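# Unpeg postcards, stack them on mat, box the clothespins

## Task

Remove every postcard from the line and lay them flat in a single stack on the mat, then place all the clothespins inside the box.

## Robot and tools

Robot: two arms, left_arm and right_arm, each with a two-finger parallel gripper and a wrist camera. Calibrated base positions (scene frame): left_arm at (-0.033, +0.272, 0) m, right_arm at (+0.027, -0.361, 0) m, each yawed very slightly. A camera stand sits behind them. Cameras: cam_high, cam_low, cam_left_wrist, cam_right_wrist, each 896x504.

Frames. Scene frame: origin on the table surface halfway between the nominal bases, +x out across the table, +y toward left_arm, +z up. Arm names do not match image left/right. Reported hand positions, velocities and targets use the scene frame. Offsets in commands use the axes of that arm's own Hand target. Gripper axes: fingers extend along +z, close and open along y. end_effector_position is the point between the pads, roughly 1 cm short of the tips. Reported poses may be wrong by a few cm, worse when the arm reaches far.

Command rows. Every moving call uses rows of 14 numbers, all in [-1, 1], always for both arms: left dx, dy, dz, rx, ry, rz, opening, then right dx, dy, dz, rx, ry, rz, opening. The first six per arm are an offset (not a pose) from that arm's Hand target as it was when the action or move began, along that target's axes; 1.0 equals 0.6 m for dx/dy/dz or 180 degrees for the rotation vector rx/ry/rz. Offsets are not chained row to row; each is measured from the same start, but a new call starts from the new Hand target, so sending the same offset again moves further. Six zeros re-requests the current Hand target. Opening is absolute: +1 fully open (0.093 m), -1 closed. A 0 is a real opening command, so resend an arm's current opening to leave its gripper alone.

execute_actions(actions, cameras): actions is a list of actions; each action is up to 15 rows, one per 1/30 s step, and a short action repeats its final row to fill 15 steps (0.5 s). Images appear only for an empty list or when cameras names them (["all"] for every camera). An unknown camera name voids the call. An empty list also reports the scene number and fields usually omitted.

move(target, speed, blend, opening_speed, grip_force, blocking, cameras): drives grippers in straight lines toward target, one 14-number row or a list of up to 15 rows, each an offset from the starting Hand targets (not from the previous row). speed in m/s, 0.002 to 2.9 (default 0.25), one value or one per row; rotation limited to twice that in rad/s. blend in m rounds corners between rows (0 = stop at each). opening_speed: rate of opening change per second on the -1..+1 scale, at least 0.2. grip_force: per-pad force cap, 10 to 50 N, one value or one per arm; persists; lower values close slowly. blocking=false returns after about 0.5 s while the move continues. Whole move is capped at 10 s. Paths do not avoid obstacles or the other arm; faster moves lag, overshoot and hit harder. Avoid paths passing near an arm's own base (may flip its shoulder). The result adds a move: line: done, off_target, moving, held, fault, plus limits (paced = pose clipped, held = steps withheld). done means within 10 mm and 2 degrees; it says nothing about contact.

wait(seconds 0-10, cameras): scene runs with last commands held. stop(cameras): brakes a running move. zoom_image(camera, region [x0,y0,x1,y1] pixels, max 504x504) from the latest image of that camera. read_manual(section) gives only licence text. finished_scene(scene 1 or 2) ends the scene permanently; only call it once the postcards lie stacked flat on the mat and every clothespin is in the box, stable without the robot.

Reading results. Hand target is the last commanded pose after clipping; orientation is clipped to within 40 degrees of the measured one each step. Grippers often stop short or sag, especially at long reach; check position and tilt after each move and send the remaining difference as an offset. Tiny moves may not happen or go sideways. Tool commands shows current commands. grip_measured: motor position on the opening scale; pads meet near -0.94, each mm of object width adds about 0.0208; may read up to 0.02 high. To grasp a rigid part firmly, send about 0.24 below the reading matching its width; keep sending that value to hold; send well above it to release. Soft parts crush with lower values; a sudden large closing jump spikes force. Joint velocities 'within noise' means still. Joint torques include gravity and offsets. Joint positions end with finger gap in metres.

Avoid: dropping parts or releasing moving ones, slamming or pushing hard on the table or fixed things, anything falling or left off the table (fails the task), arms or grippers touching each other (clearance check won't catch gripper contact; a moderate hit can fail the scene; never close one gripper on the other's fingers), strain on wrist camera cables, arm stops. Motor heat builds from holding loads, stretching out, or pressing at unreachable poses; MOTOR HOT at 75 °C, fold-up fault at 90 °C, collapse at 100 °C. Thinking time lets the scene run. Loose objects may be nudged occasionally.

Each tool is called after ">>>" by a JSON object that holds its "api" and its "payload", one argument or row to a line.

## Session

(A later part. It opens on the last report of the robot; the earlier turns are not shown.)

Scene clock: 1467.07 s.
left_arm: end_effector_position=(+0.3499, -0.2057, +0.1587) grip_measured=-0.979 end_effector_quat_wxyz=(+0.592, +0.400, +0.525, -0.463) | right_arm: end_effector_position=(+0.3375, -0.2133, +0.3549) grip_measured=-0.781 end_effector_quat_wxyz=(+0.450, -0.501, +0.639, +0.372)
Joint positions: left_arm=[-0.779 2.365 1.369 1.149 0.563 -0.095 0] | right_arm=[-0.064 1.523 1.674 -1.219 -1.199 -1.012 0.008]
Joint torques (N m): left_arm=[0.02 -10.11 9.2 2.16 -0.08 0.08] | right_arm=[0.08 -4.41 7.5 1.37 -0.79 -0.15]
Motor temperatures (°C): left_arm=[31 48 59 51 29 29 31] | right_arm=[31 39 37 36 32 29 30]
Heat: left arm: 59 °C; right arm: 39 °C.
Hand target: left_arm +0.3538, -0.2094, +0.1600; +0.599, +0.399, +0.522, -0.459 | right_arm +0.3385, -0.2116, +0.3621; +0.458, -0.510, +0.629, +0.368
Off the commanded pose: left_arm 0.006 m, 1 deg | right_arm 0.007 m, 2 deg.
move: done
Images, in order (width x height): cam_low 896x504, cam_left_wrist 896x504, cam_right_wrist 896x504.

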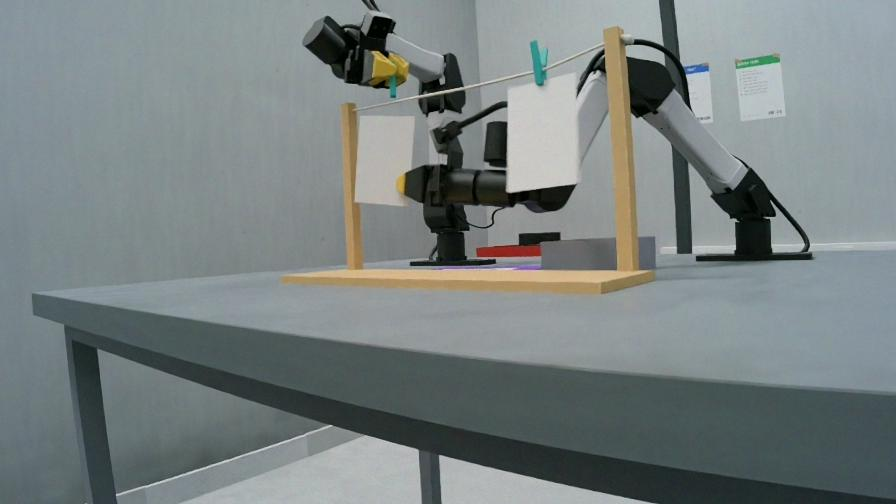

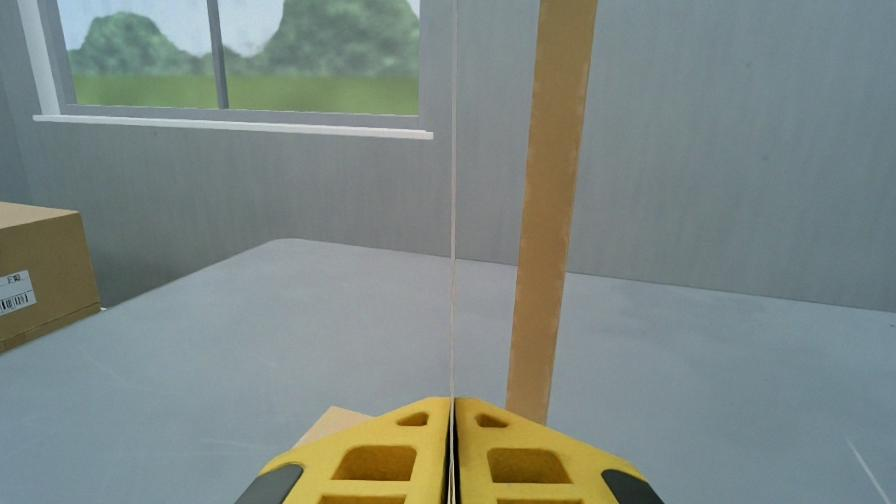

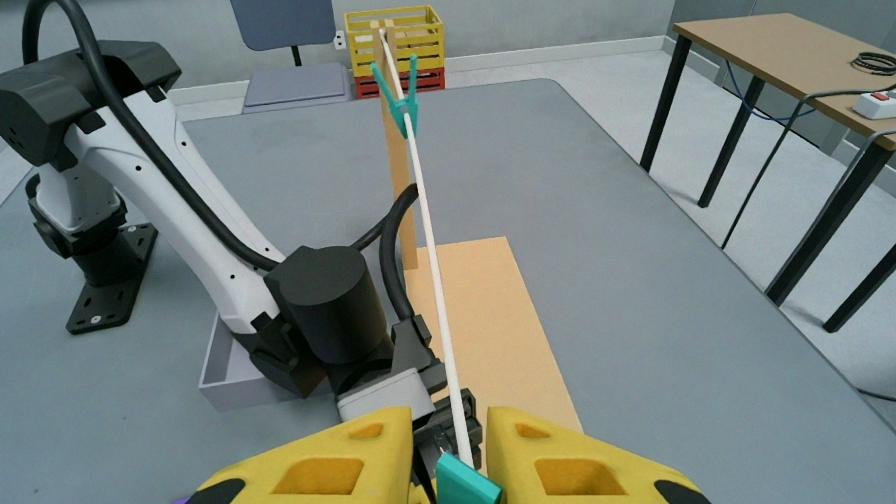

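>>> {"api": "move", "payload": {
  "target": [-0.0257,-0.1743,-0.0872,0,0,0,-1,-0.019,0,-0.0062,0,0,0,-1],
  "speed": 0.08,
  "cameras": ["all"]
}}

Scene clock: 1560.63 s.
left_arm: end_effector_position=(+0.2392, -0.1879, +0.1502) grip_measured=-0.979 end_effector_quat_wxyz=(+0.577, +0.401, +0.539, -0.465) | right_arm: end_effector_position=(+0.3376, -0.2133, +0.3671) grip_measured=-0.781 end_effector_quat_wxyz=(+0.450, -0.501, +0.639, +0.372)
Joint positions: left_arm=[-0.944 2.143 0.92 1.33 0.403 -0.08 0] | right_arm=[-0.064 1.544 1.747 -1.272 -1.199 -1.012 0.008]
Joint torques (N m): left_arm=[0.24 -11.71 4.98 2.44 0.06 0.19] | right_arm=[0.08 -4.44 7.38 1.36 -0.8 -0.15]
Motor temperatures (°C): left_arm=[31 52 59 52 29 29 31] | right_arm=[31 38 39 35 32 29 32]
Heat: left arm: 59 °C; right arm: 39 °C.
Hand target: left_arm +0.2386, -0.1847, +0.1682; +0.599, +0.399, +0.521, -0.459 | right_arm +0.3384, -0.2116, +0.3740; +0.458, -0.509, +0.629, +0.369
Off the commanded pose: left_arm 0.018 m, 3 deg | right_arm 0.007 m, 2 deg.
move: off_target (left_arm)

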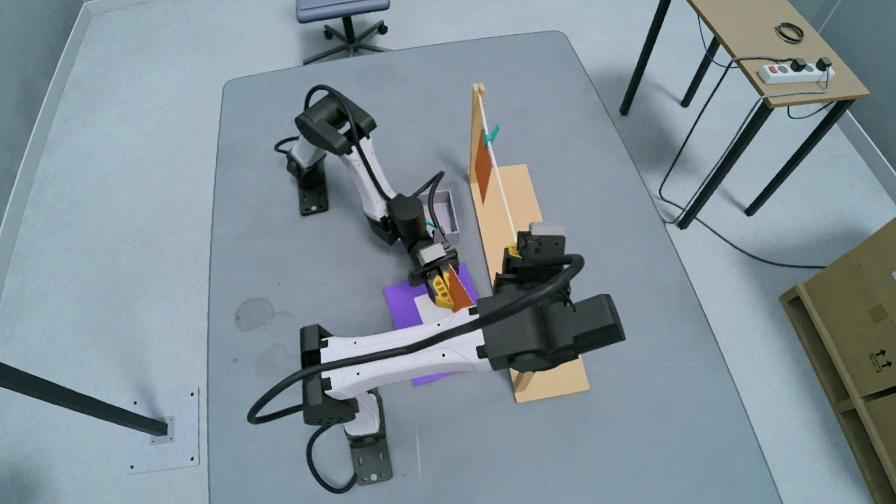

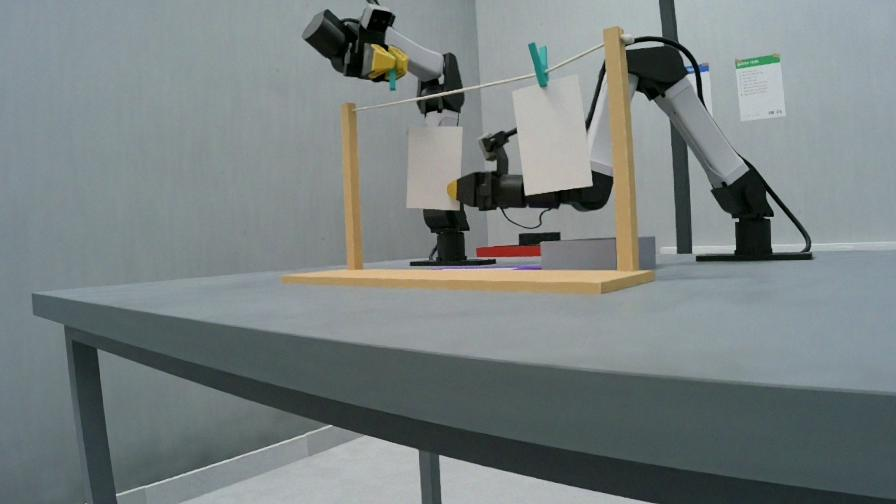

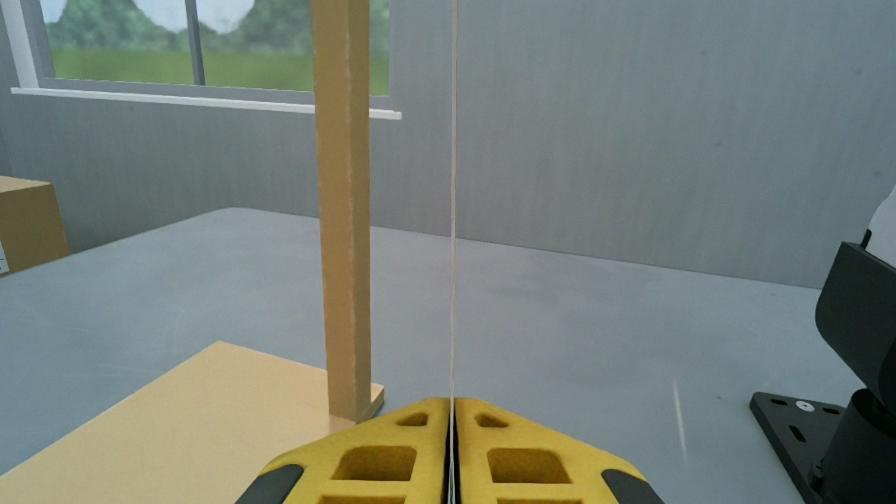

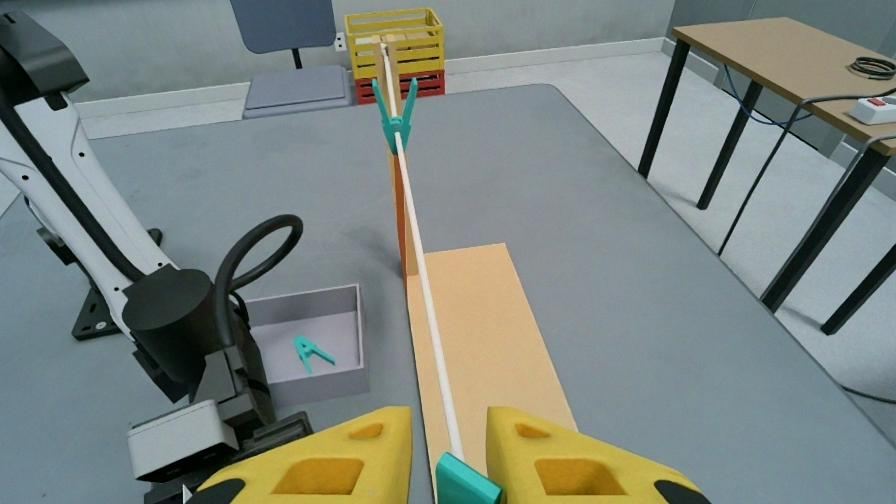

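>>> {"api": "move", "payload": {
  "target": [-0.0327,-0.0632,-0.1513,-0.124,0.1372,-0.4865,-1,0,0,0,0,0,0,-1],
  "speed": 0.14,
  "cameras": ["all"]
}}

Scene clock: 1574.10 s.
left_arm: end_effector_position=(+0.1740, -0.1023, +0.1549) grip_measured=-0.979 end_effector_quat_wxyz=(+0.062, -0.098, +0.835, -0.538) | right_arm: end_effector_position=(+0.3376, -0.2133, +0.3671) grip_measured=-0.781 end_effector_quat_wxyz=(+0.450, -0.501, +0.639, +0.372)
Joint positions: left_arm=[-0.949 1.474 0.744 0.268 0.382 -1.389 0] | right_arm=[-0.064 1.544 1.747 -1.272 -1.199 -1.012 0.008]
Joint torques (N m): left_arm=[0.7 -7.35 10.58 2.23 0.21 -0.11] | right_arm=[0.06 -4.42 7.38 1.37 -0.8 -0.15]
Motor temperatures (°C): left_arm=[31 54 58 53 29 29 31] | right_arm=[31 38 39 35 32 29 32]
Heat: left arm: 58 °C; right arm: 39 °C.
Hand target: left_arm +0.1779, -0.1052, +0.1752; +0.066, -0.098, +0.824, -0.555 | right_arm +0.3384, -0.2116, +0.3740; +0.458, -0.509, +0.629, +0.369
Off the commanded pose: left_arm 0.021 m, 2 deg | right_arm 0.007 m, 2 deg.
move: off_target (left_arm)

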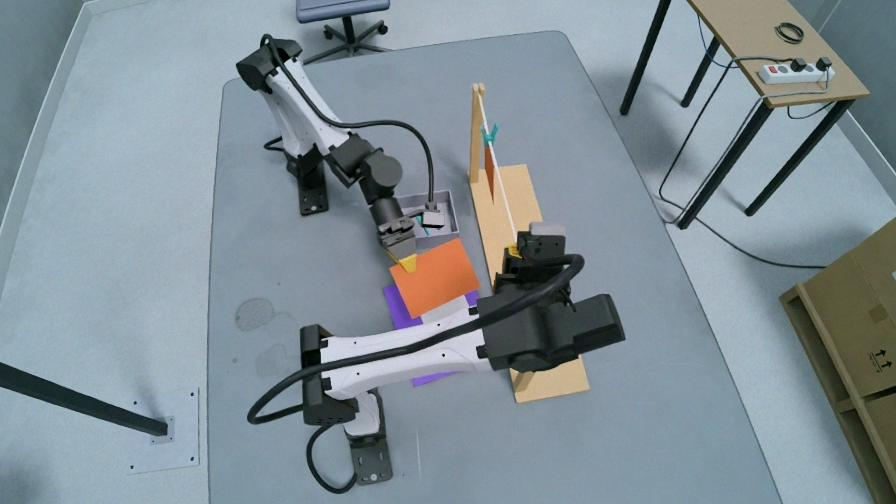

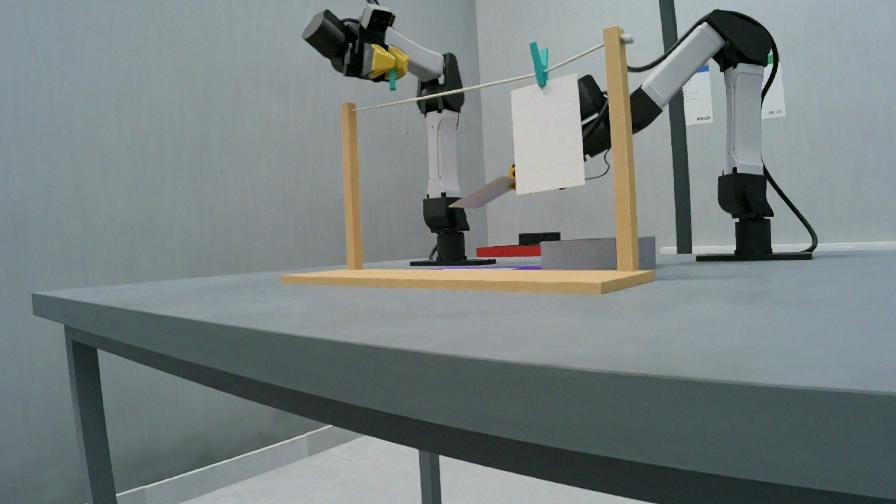

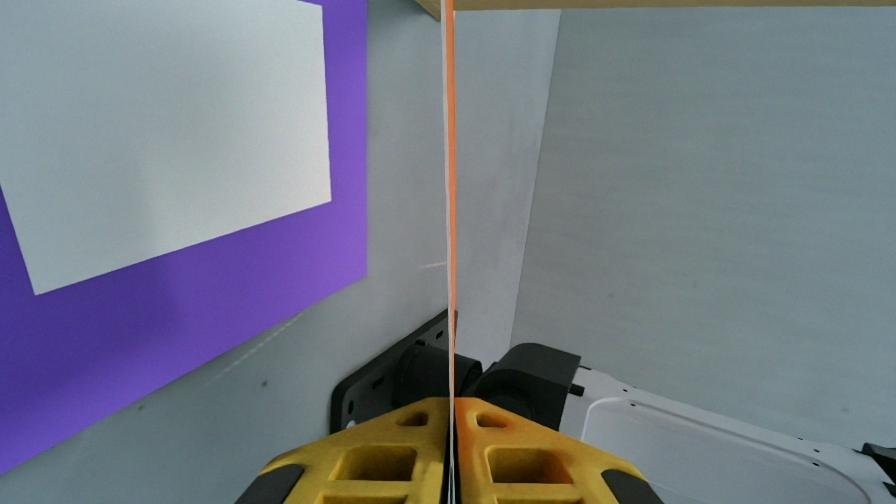

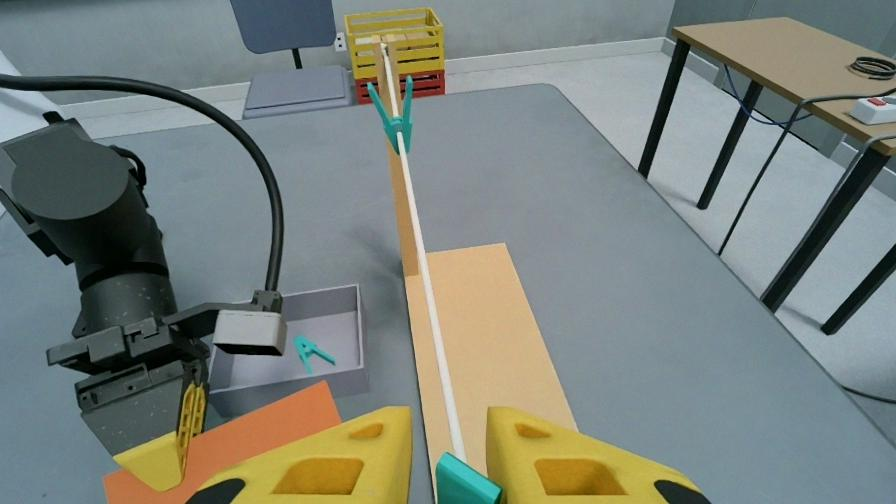

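>>> {"api": "move", "payload": {
  "target": [-0.0247,0.0718,0.1127,0,0.0464,0.0187,-1,0,0,0,0,0,0,-1],
  "speed": 0.1,
  "cameras": ["all"]
}}

Scene clock: 1603.90 s.
left_arm: end_effector_position=(+0.1957, -0.1403, +0.0986) grip_measured=-0.979 end_effector_quat_wxyz=(+0.009, -0.047, +0.837, -0.545) | right_arm: end_effector_position=(+0.3376, -0.2133, +0.3671) grip_measured=-0.781 end_effector_quat_wxyz=(+0.450, -0.501, +0.639, +0.372)
Joint positions: left_arm=[-0.903 1.817 0.853 0.463 0.565 -1.325 0] | right_arm=[-0.064 1.544 1.747 -1.272 -1.199 -1.012 0.008]
Joint torques (N m): left_arm=[0.88 -6.72 9.94 2.3 0.29 0.23] | right_arm=[0.08 -4.42 7.38 1.36 -0.8 -0.15]
Motor temperatures (°C): left_arm=[31 50 64 54 29 29 31] | right_arm=[31 38 40 35 32 29 32]
Heat: left arm: 64 °C; right arm: 40 °C.
Hand target: left_arm +0.2031, -0.1469, +0.1097; +0.022, -0.034, +0.829, -0.558 | right_arm +0.3384, -0.2116, +0.3740; +0.458, -0.509, +0.629, +0.369
Off the commanded pose: left_arm 0.015 m, 3 deg | right_arm 0.007 m, 2 deg.
move: off_target (left_arm)

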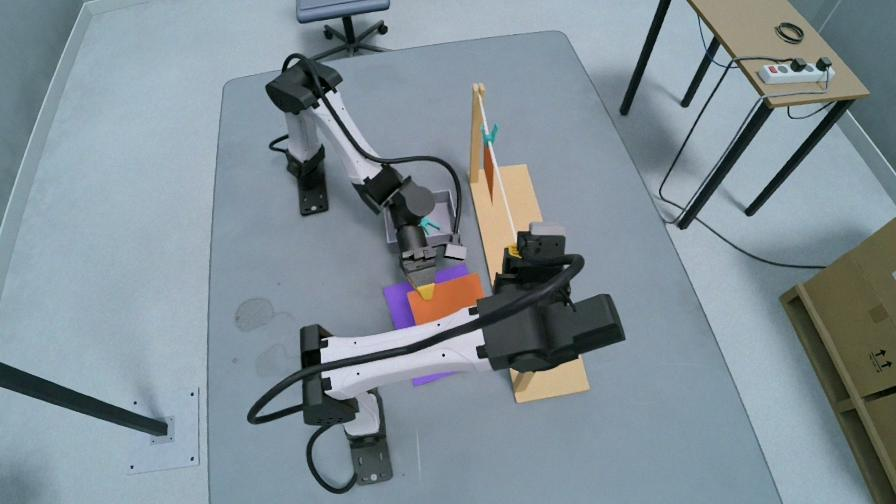

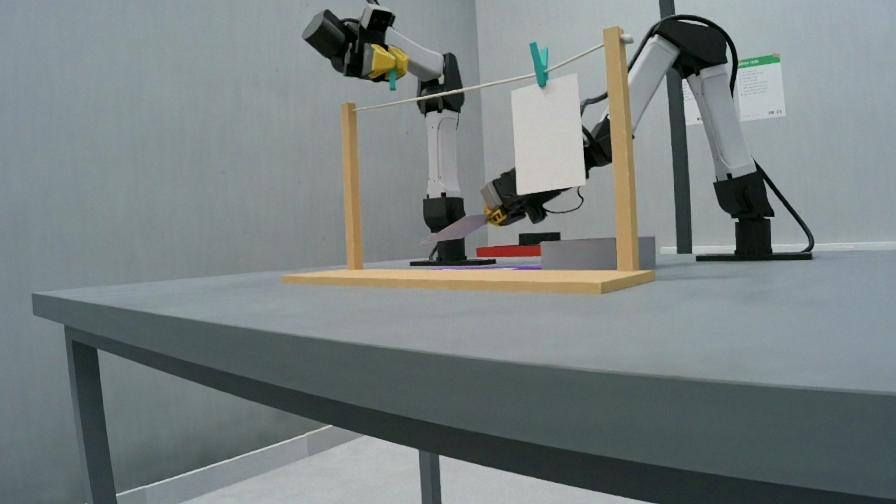

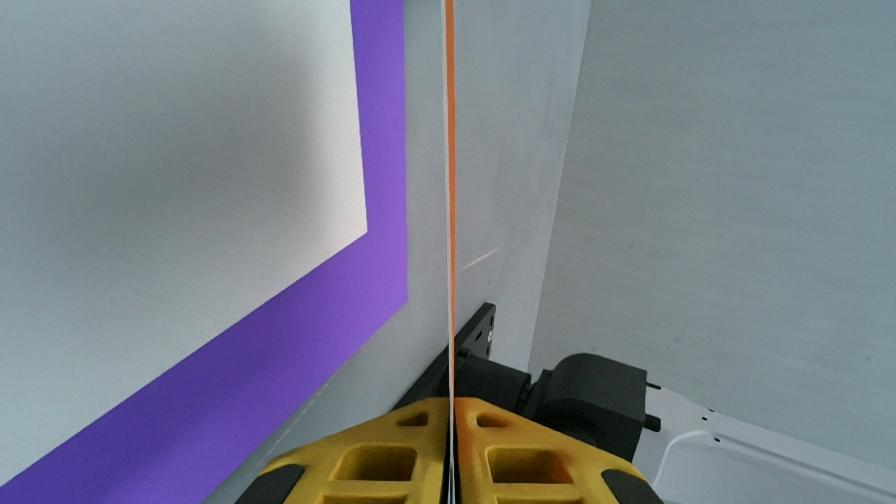

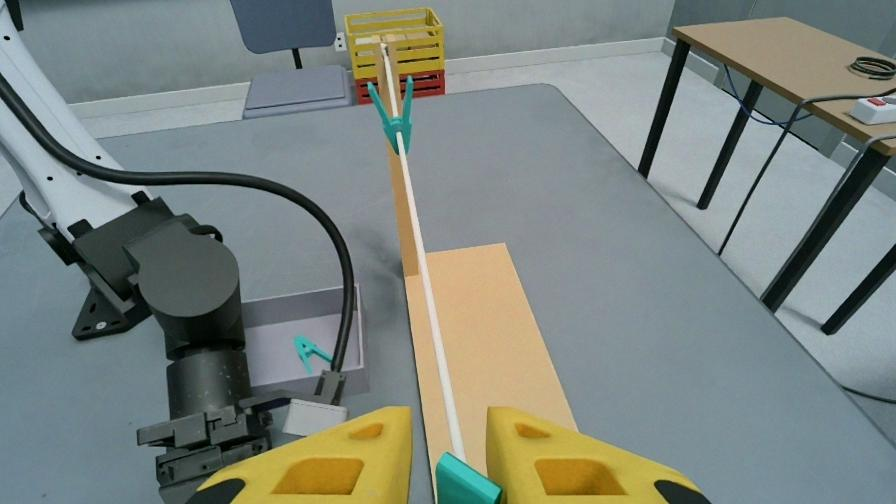

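>>> {"api": "move", "payload": {
  "target": [-0.0057,0.0942,0.0458,0,0,0,-1,0,0,0,0,0,0,-1],
  "speed": 0.05,
  "cameras": ["all"]
}}

Scene clock: 1621.40 s.
left_arm: end_effector_position=(+0.2061, -0.1532, +0.0507) grip_measured=-0.979 end_effector_quat_wxyz=(+0.018, -0.040, +0.829, -0.558) | right_arm: end_effector_position=(+0.3376, -0.2133, +0.3671) grip_measured=-0.781 end_effector_quat_wxyz=(+0.450, -0.501, +0.639, +0.372)
Joint positions: left_arm=[-0.903 2.029 0.853 0.713 0.568 -1.325 0] | right_arm=[-0.064 1.544 1.747 -1.272 -1.199 -1.012 0.008]
Joint torques (N m): left_arm=[0.7 -7.68 5.37 2.47 0.3 0.28] | right_arm=[0.08 -4.42 7.38 1.36 -0.79 -0.15]
Motor temperatures (°C): left_arm=[31 48 62 57 29 29 31] | right_arm=[31 38 40 35 32 29 32]
Heat: left arm: 62 °C; right arm: 40 °C.
Hand target: left_arm +0.2068, -0.1508, +0.0469; +0.022, -0.034, +0.829, -0.558 | right_arm +0.3384, -0.2116, +0.3740; +0.458, -0.509, +0.629, +0.369
Off the commanded pose: left_arm 0.004 m, 1 deg | right_arm 0.007 m, 2 deg.
move: done

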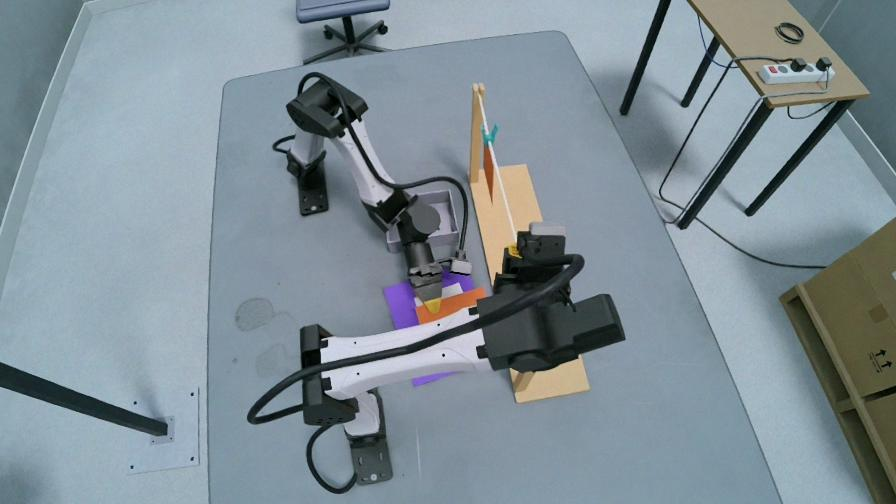

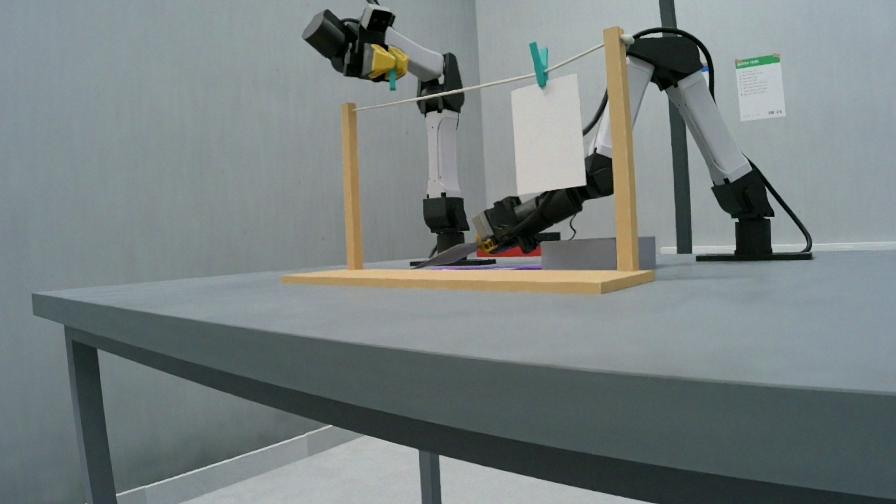

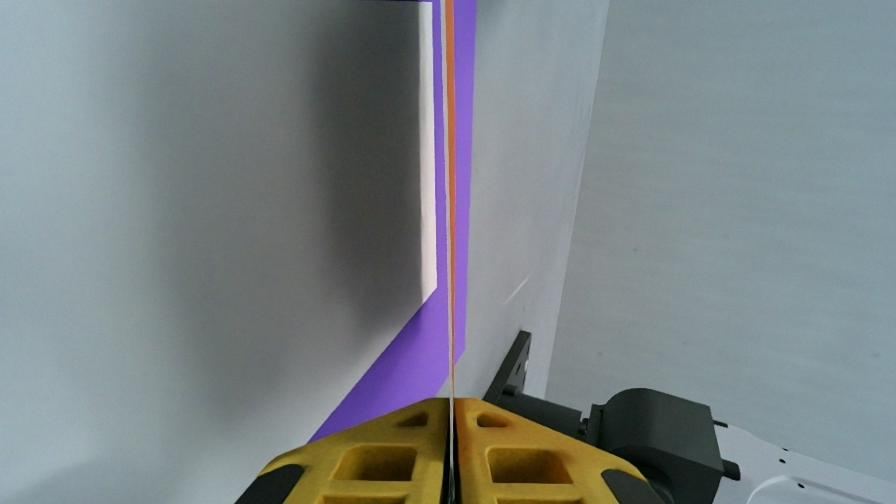

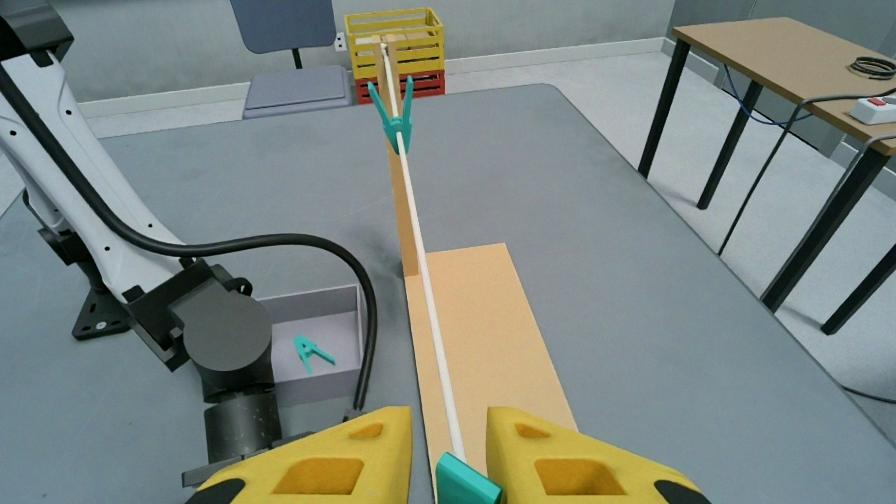

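>>> {"api": "move", "payload": {
  "target": [0.0147,0.0152,-0.0065,0,0,0,-1,0,0,0,0,0,0,-1],
  "speed": 0.03,
  "cameras": ["cam_high","cam_left_wrist","cam_low"]
}}

Scene clock: 1637.73 s.
left_arm: end_effector_position=(+0.1991, -0.1449, +0.0432) grip_measured=-0.979 end_effector_quat_wxyz=(+0.018, -0.040, +0.829, -0.558) | right_arm: end_effector_position=(+0.3376, -0.2133, +0.3671) grip_measured=-0.781 end_effector_quat_wxyz=(+0.450, -0.501, +0.639, +0.372)
Joint positions: left_arm=[-0.903 2.029 0.799 0.767 0.568 -1.325 0] | right_arm=[-0.064 1.544 1.747 -1.272 -1.199 -1.012 0.008]
Joint torques (N m): left_arm=[0.23 -7.39 5.26 2.46 0.29 0.15] | right_arm=[0.08 -4.42 7.38 1.37 -0.8 -0.15]
Motor temperatures (°C): left_arm=[31 47 59 58 29 29 31] | right_arm=[31 38 40 35 32 29 32]
Heat: left arm: 59 °C; right arm: 40 °C.
Hand target: left_arm +0.1974, -0.1444, +0.0399; +0.022, -0.034, +0.829, -0.558 | right_arm +0.3384, -0.2116, +0.3740; +0.458, -0.509, +0.629, +0.369
Off the commanded pose: left_arm 0.004 m, 1 deg | right_arm 0.007 m, 2 deg.
move: done
Images, in order (width x height): cam_high 896x504, cam_low 896x504, cam_left_wrist 896x504.

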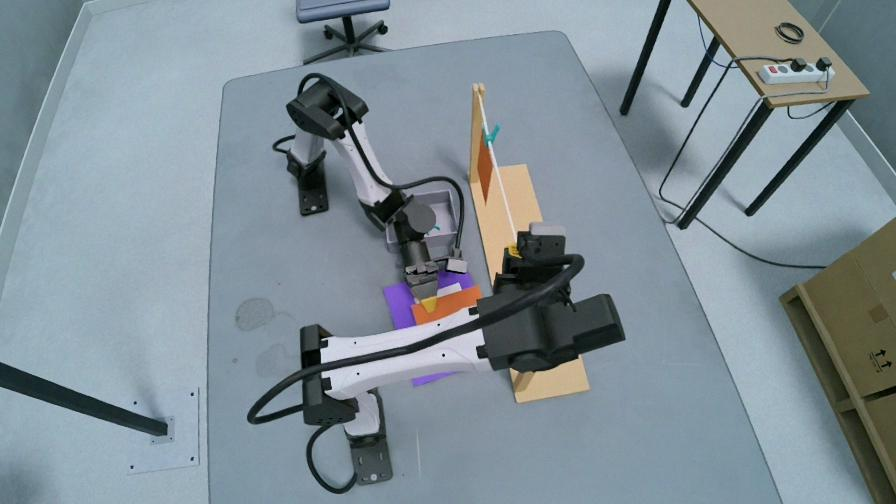

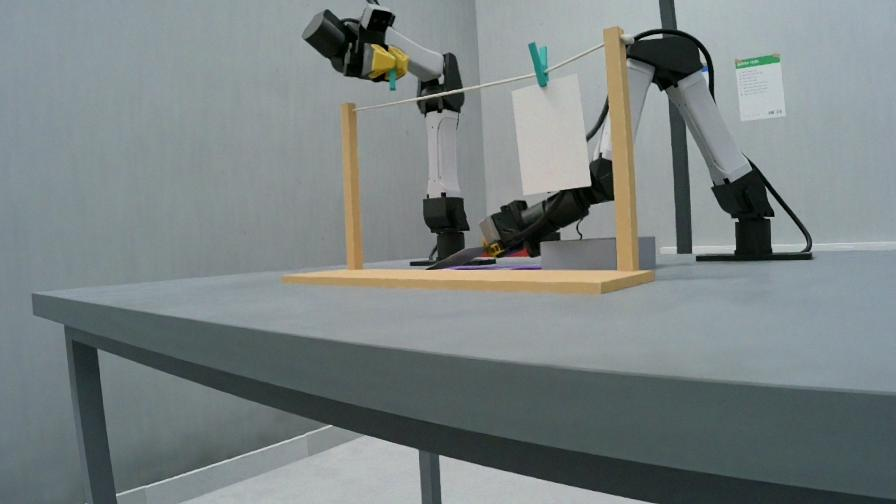

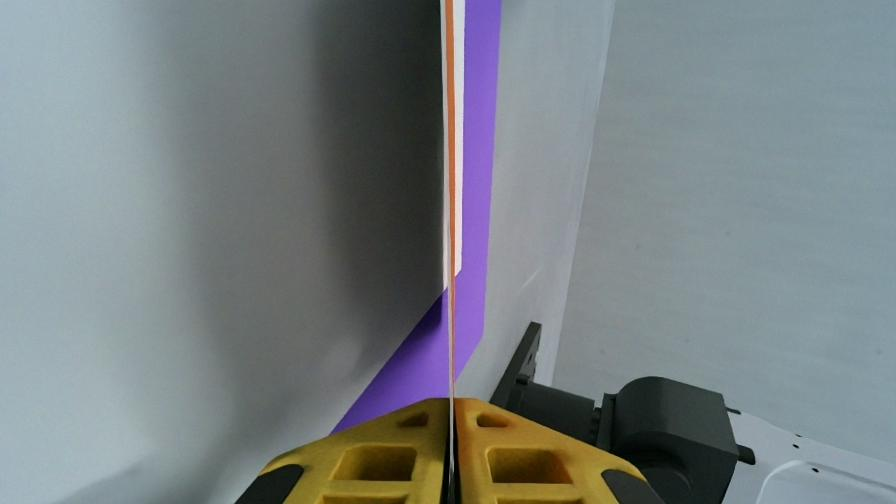

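>>> {"api": "move", "payload": {
  "target": [
    [0,0.0093,0.0038,0,0,0,-1,0,0,0,0,0,0,-1],
    [0,0.0093,0.0038,0,0,0,-0.62,0,0,0,0,0,0,-1]
  ],
  "speed": 0.03,
  "opening_speed": 0.3,
  "cameras": ["cam_high","cam_left_wrist","cam_low"]
}}

Scene clock: 1651.20 s.
left_arm: end_effector_position=(+0.1998, -0.1457, +0.0395) grip_measured=-0.622 end_effector_quat_wxyz=(+0.020, -0.039, +0.827, -0.560) | right_arm: end_effector_position=(+0.3376, -0.2133, +0.3671) grip_measured=-0.781 end_effector_quat_wxyz=(+0.450, -0.501, +0.639, +0.372)
Joint positions: left_arm=[-0.903 2.048 0.799 0.793 0.568 -1.325 0.015] | right_arm=[-0.064 1.544 1.747 -1.272 -1.199 -1.012 0.008]
Joint torques (N m): left_arm=[0.18 -7.25 4.9 2.43 0.23 0.21] | right_arm=[0.08 -4.42 7.38 1.36 -0.79 -0.15]
Motor temperatures (°C): left_arm=[31 47 58 57 29 29 31] | right_arm=[31 38 40 35 32 29 32]
Heat: left arm: 58 °C; right arm: 40 °C.
Hand target: left_arm +0.1974, -0.1445, +0.0339; +0.022, -0.034, +0.829, -0.558 | right_arm +0.3384, -0.2116, +0.3740; +0.458, -0.509, +0.629, +0.369
Off the commanded pose: left_arm 0.006 m, 1 deg | right_arm 0.007 m, 2 deg.
move: done
Images, in order (width x height): cam_high 896x504, cam_low 896x504, cam_left_wrist 896x504.

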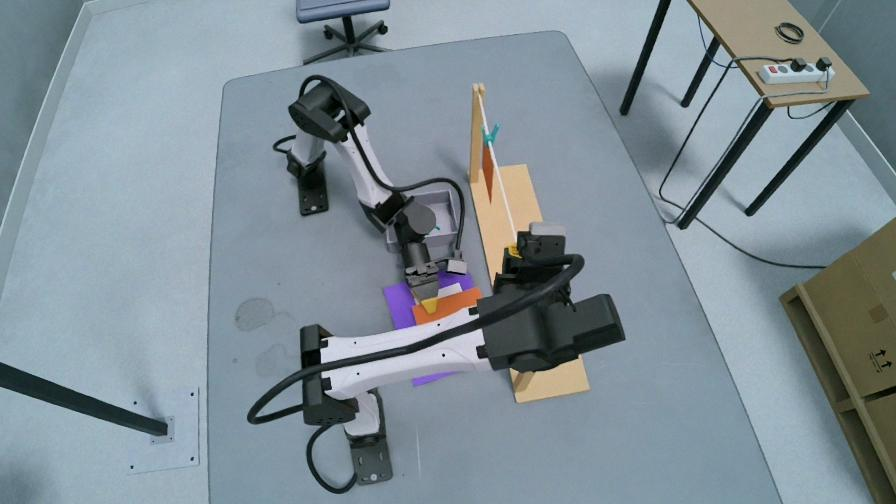

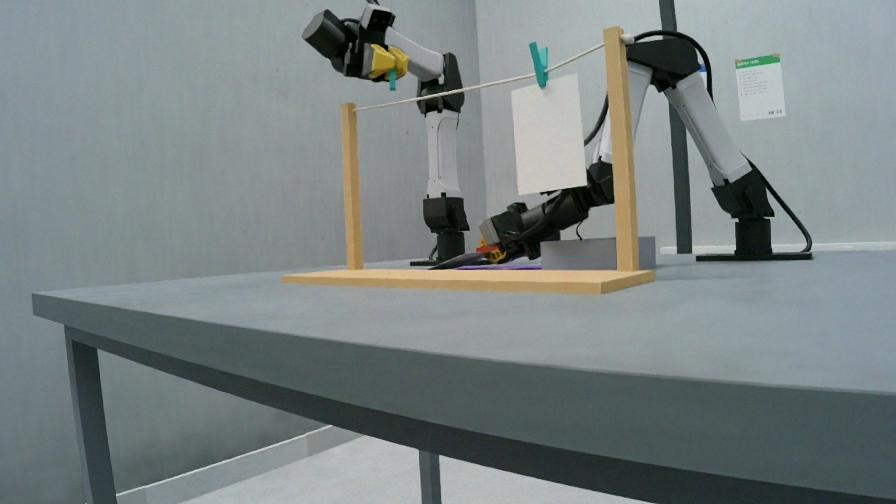

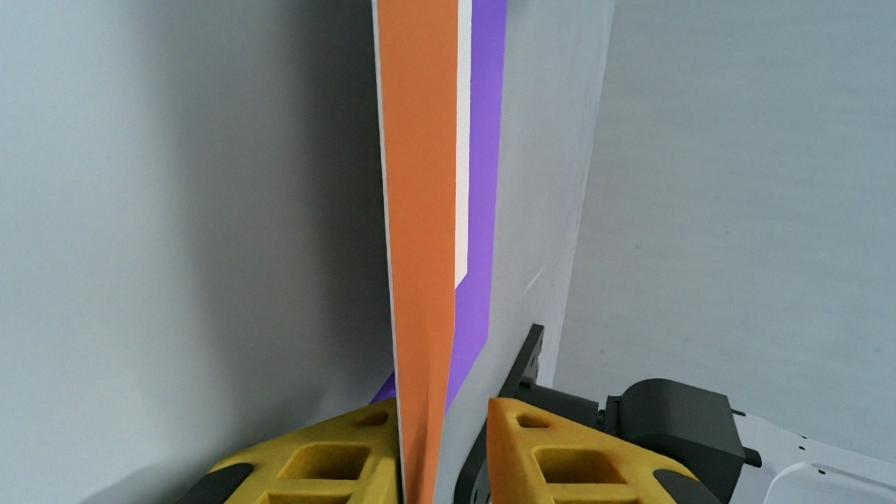

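>>> {"api": "move", "payload": {
  "target": [0,0,-0.1167,0,0,0,-0.62,0,0,0,0,0,0,-1],
  "speed": 0.08,
  "cameras": ["cam_high","cam_left_wrist"]
}}

Scene clock: 1658.90 s.
left_arm: end_effector_position=(+0.1928, -0.0820, +0.0542) grip_measured=-0.622 end_effector_quat_wxyz=(+0.015, -0.043, +0.831, -0.555) | right_arm: end_effector_position=(+0.3376, -0.2133, +0.3671) grip_measured=-0.781 end_effector_quat_wxyz=(+0.450, -0.501, +0.639, +0.372)
Joint positions: left_arm=[-0.781 1.846 0.605 0.727 0.675 -1.257 0.015] | right_arm=[-0.064 1.544 1.747 -1.272 -1.199 -1.012 0.008]
Joint torques (N m): left_arm=[0.59 -8.87 4.79 2.04 0.37 0.29] | right_arm=[0.08 -4.42 7.36 1.37 -0.79 -0.15]
Motor temperatures (°C): left_arm=[31 48 57 57 29 29 31] | right_arm=[31 38 40 35 32 29 32]
Heat: left arm: 57 °C; right arm: 40 °C.
Hand target: left_arm +0.1923, -0.0798, +0.0603; +0.022, -0.034, +0.829, -0.558 | right_arm +0.3384, -0.2116, +0.3740; +0.458, -0.509, +0.629, +0.369
Off the commanded pose: left_arm 0.006 m, 1 deg | right_arm 0.007 m, 2 deg.
move: done
Images, in order (width x height): cam_high 896x504, cam_left_wrist 896x504.

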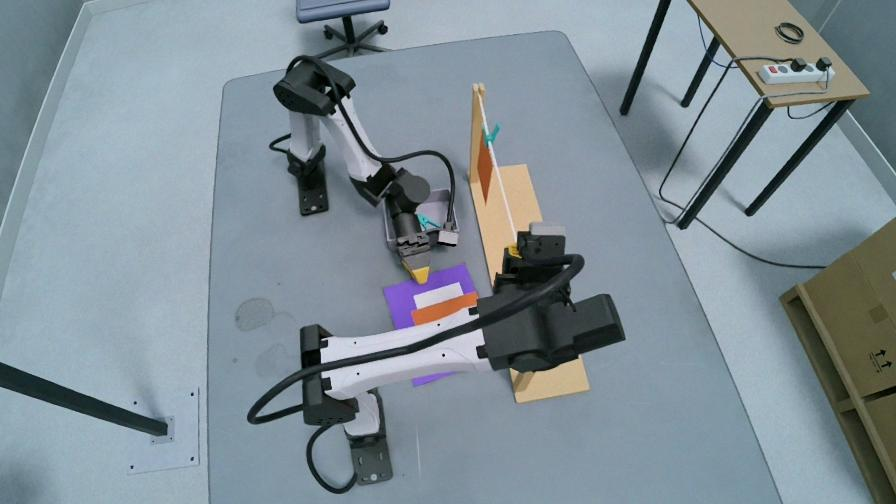

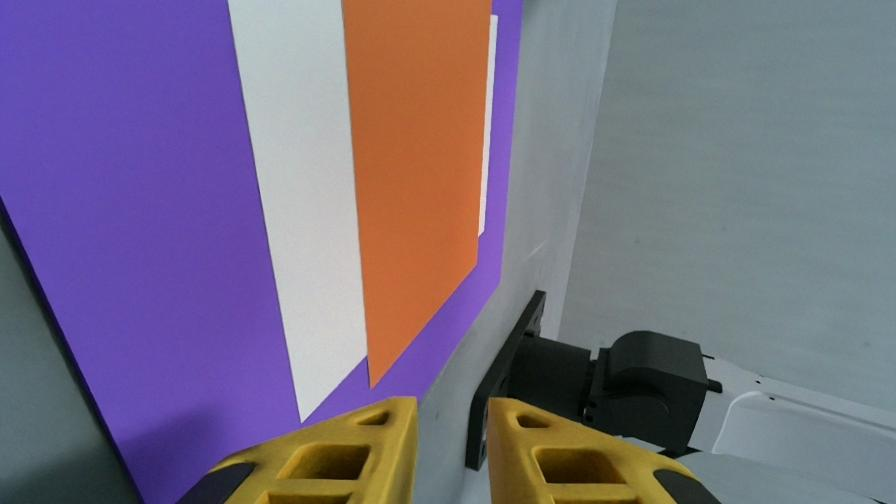

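>>> {"api": "move", "payload": {
  "target": [
    [-0.005,-0.1603,-0.137,0,0,0,-0.62,0,0,0,0,0,0,-1],
    [-0.0418,-0.2028,-0.4757,-0.0928,-0.1105,0.442,0.31,0,0,0,0,0,0,-1]
  ],
  "speed": 0.2,
  "blend": [0.05,0],
  "cameras": ["all"]
}}

Scene clock: 1686.20 s.
left_arm: end_effector_position=(+0.1991, +0.1399, +0.2698) grip_measured=+0.308 end_effector_quat_wxyz=(+0.487, +0.399, +0.720, -0.293) | right_arm: end_effector_position=(+0.3376, -0.2133, +0.3671) grip_measured=-0.781 end_effector_quat_wxyz=(+0.450, -0.501, +0.639, +0.372)
Joint positions: left_arm=[-0.004 0.876 0.874 -0.673 0.966 0.547 0.06] | right_arm=[-0.064 1.544 1.747 -1.272 -1.199 -1.012 0.008]
Joint torques (N m): left_arm=[0.68 -0.51 10.61 1.7 0.53 0.28] | right_arm=[0.08 -4.42 7.38 1.36 -0.8 -0.15]
Motor temperatures (°C): left_arm=[31 49 56 55 29 29 31] | right_arm=[31 38 40 35 32 29 32]
Heat: left arm: 56 °C; right arm: 40 °C.
Hand target: left_arm +0.1999, +0.1402, +0.2803; +0.497, +0.409, +0.709, -0.286 | right_arm +0.3384, -0.2116, +0.3740; +0.458, -0.509, +0.629, +0.369
Off the commanded pose: left_arm 0.011 m, 2 deg | right_arm 0.007 m, 2 deg.
move: off_target (left_arm); target 2's new opening was sent with left_arm's hand 0.011 m and 2 deg from that target

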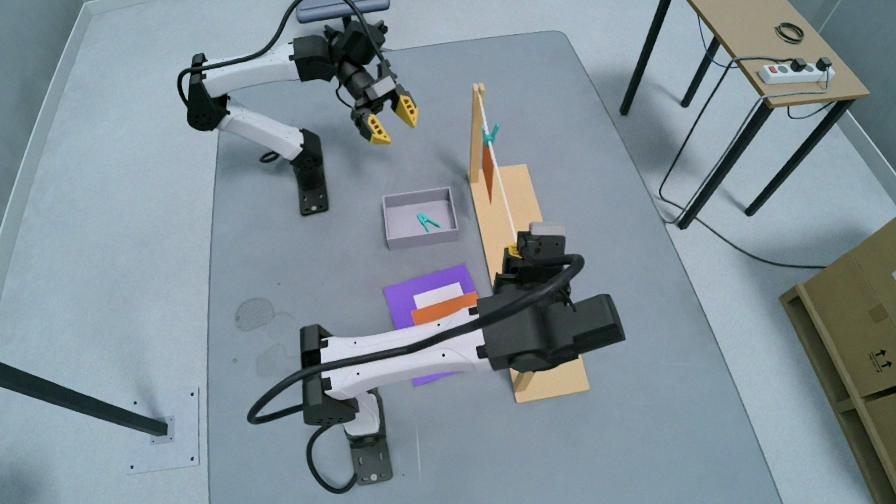

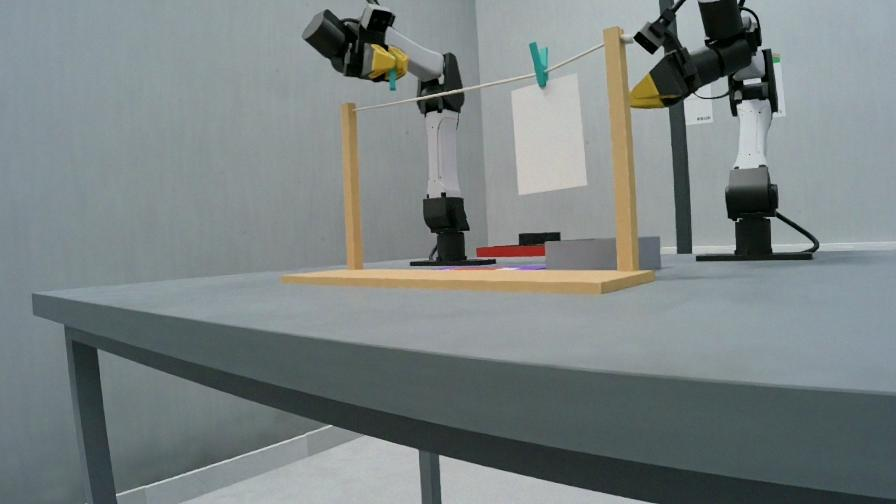

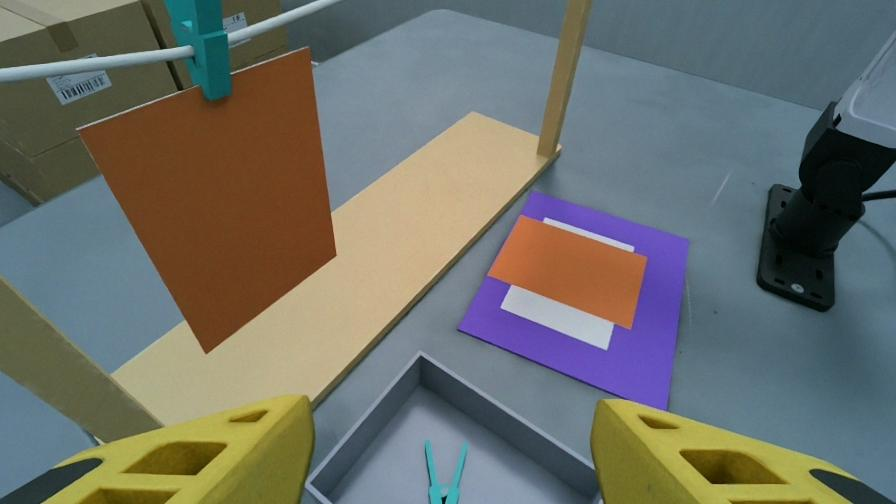

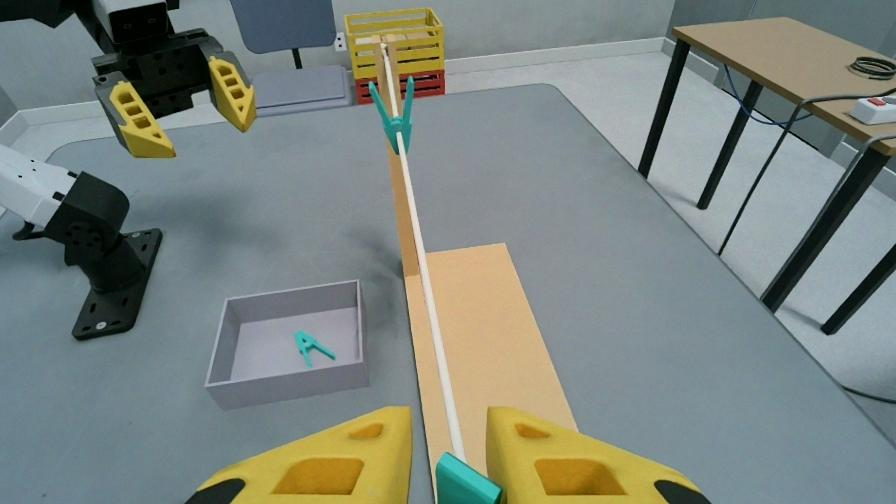

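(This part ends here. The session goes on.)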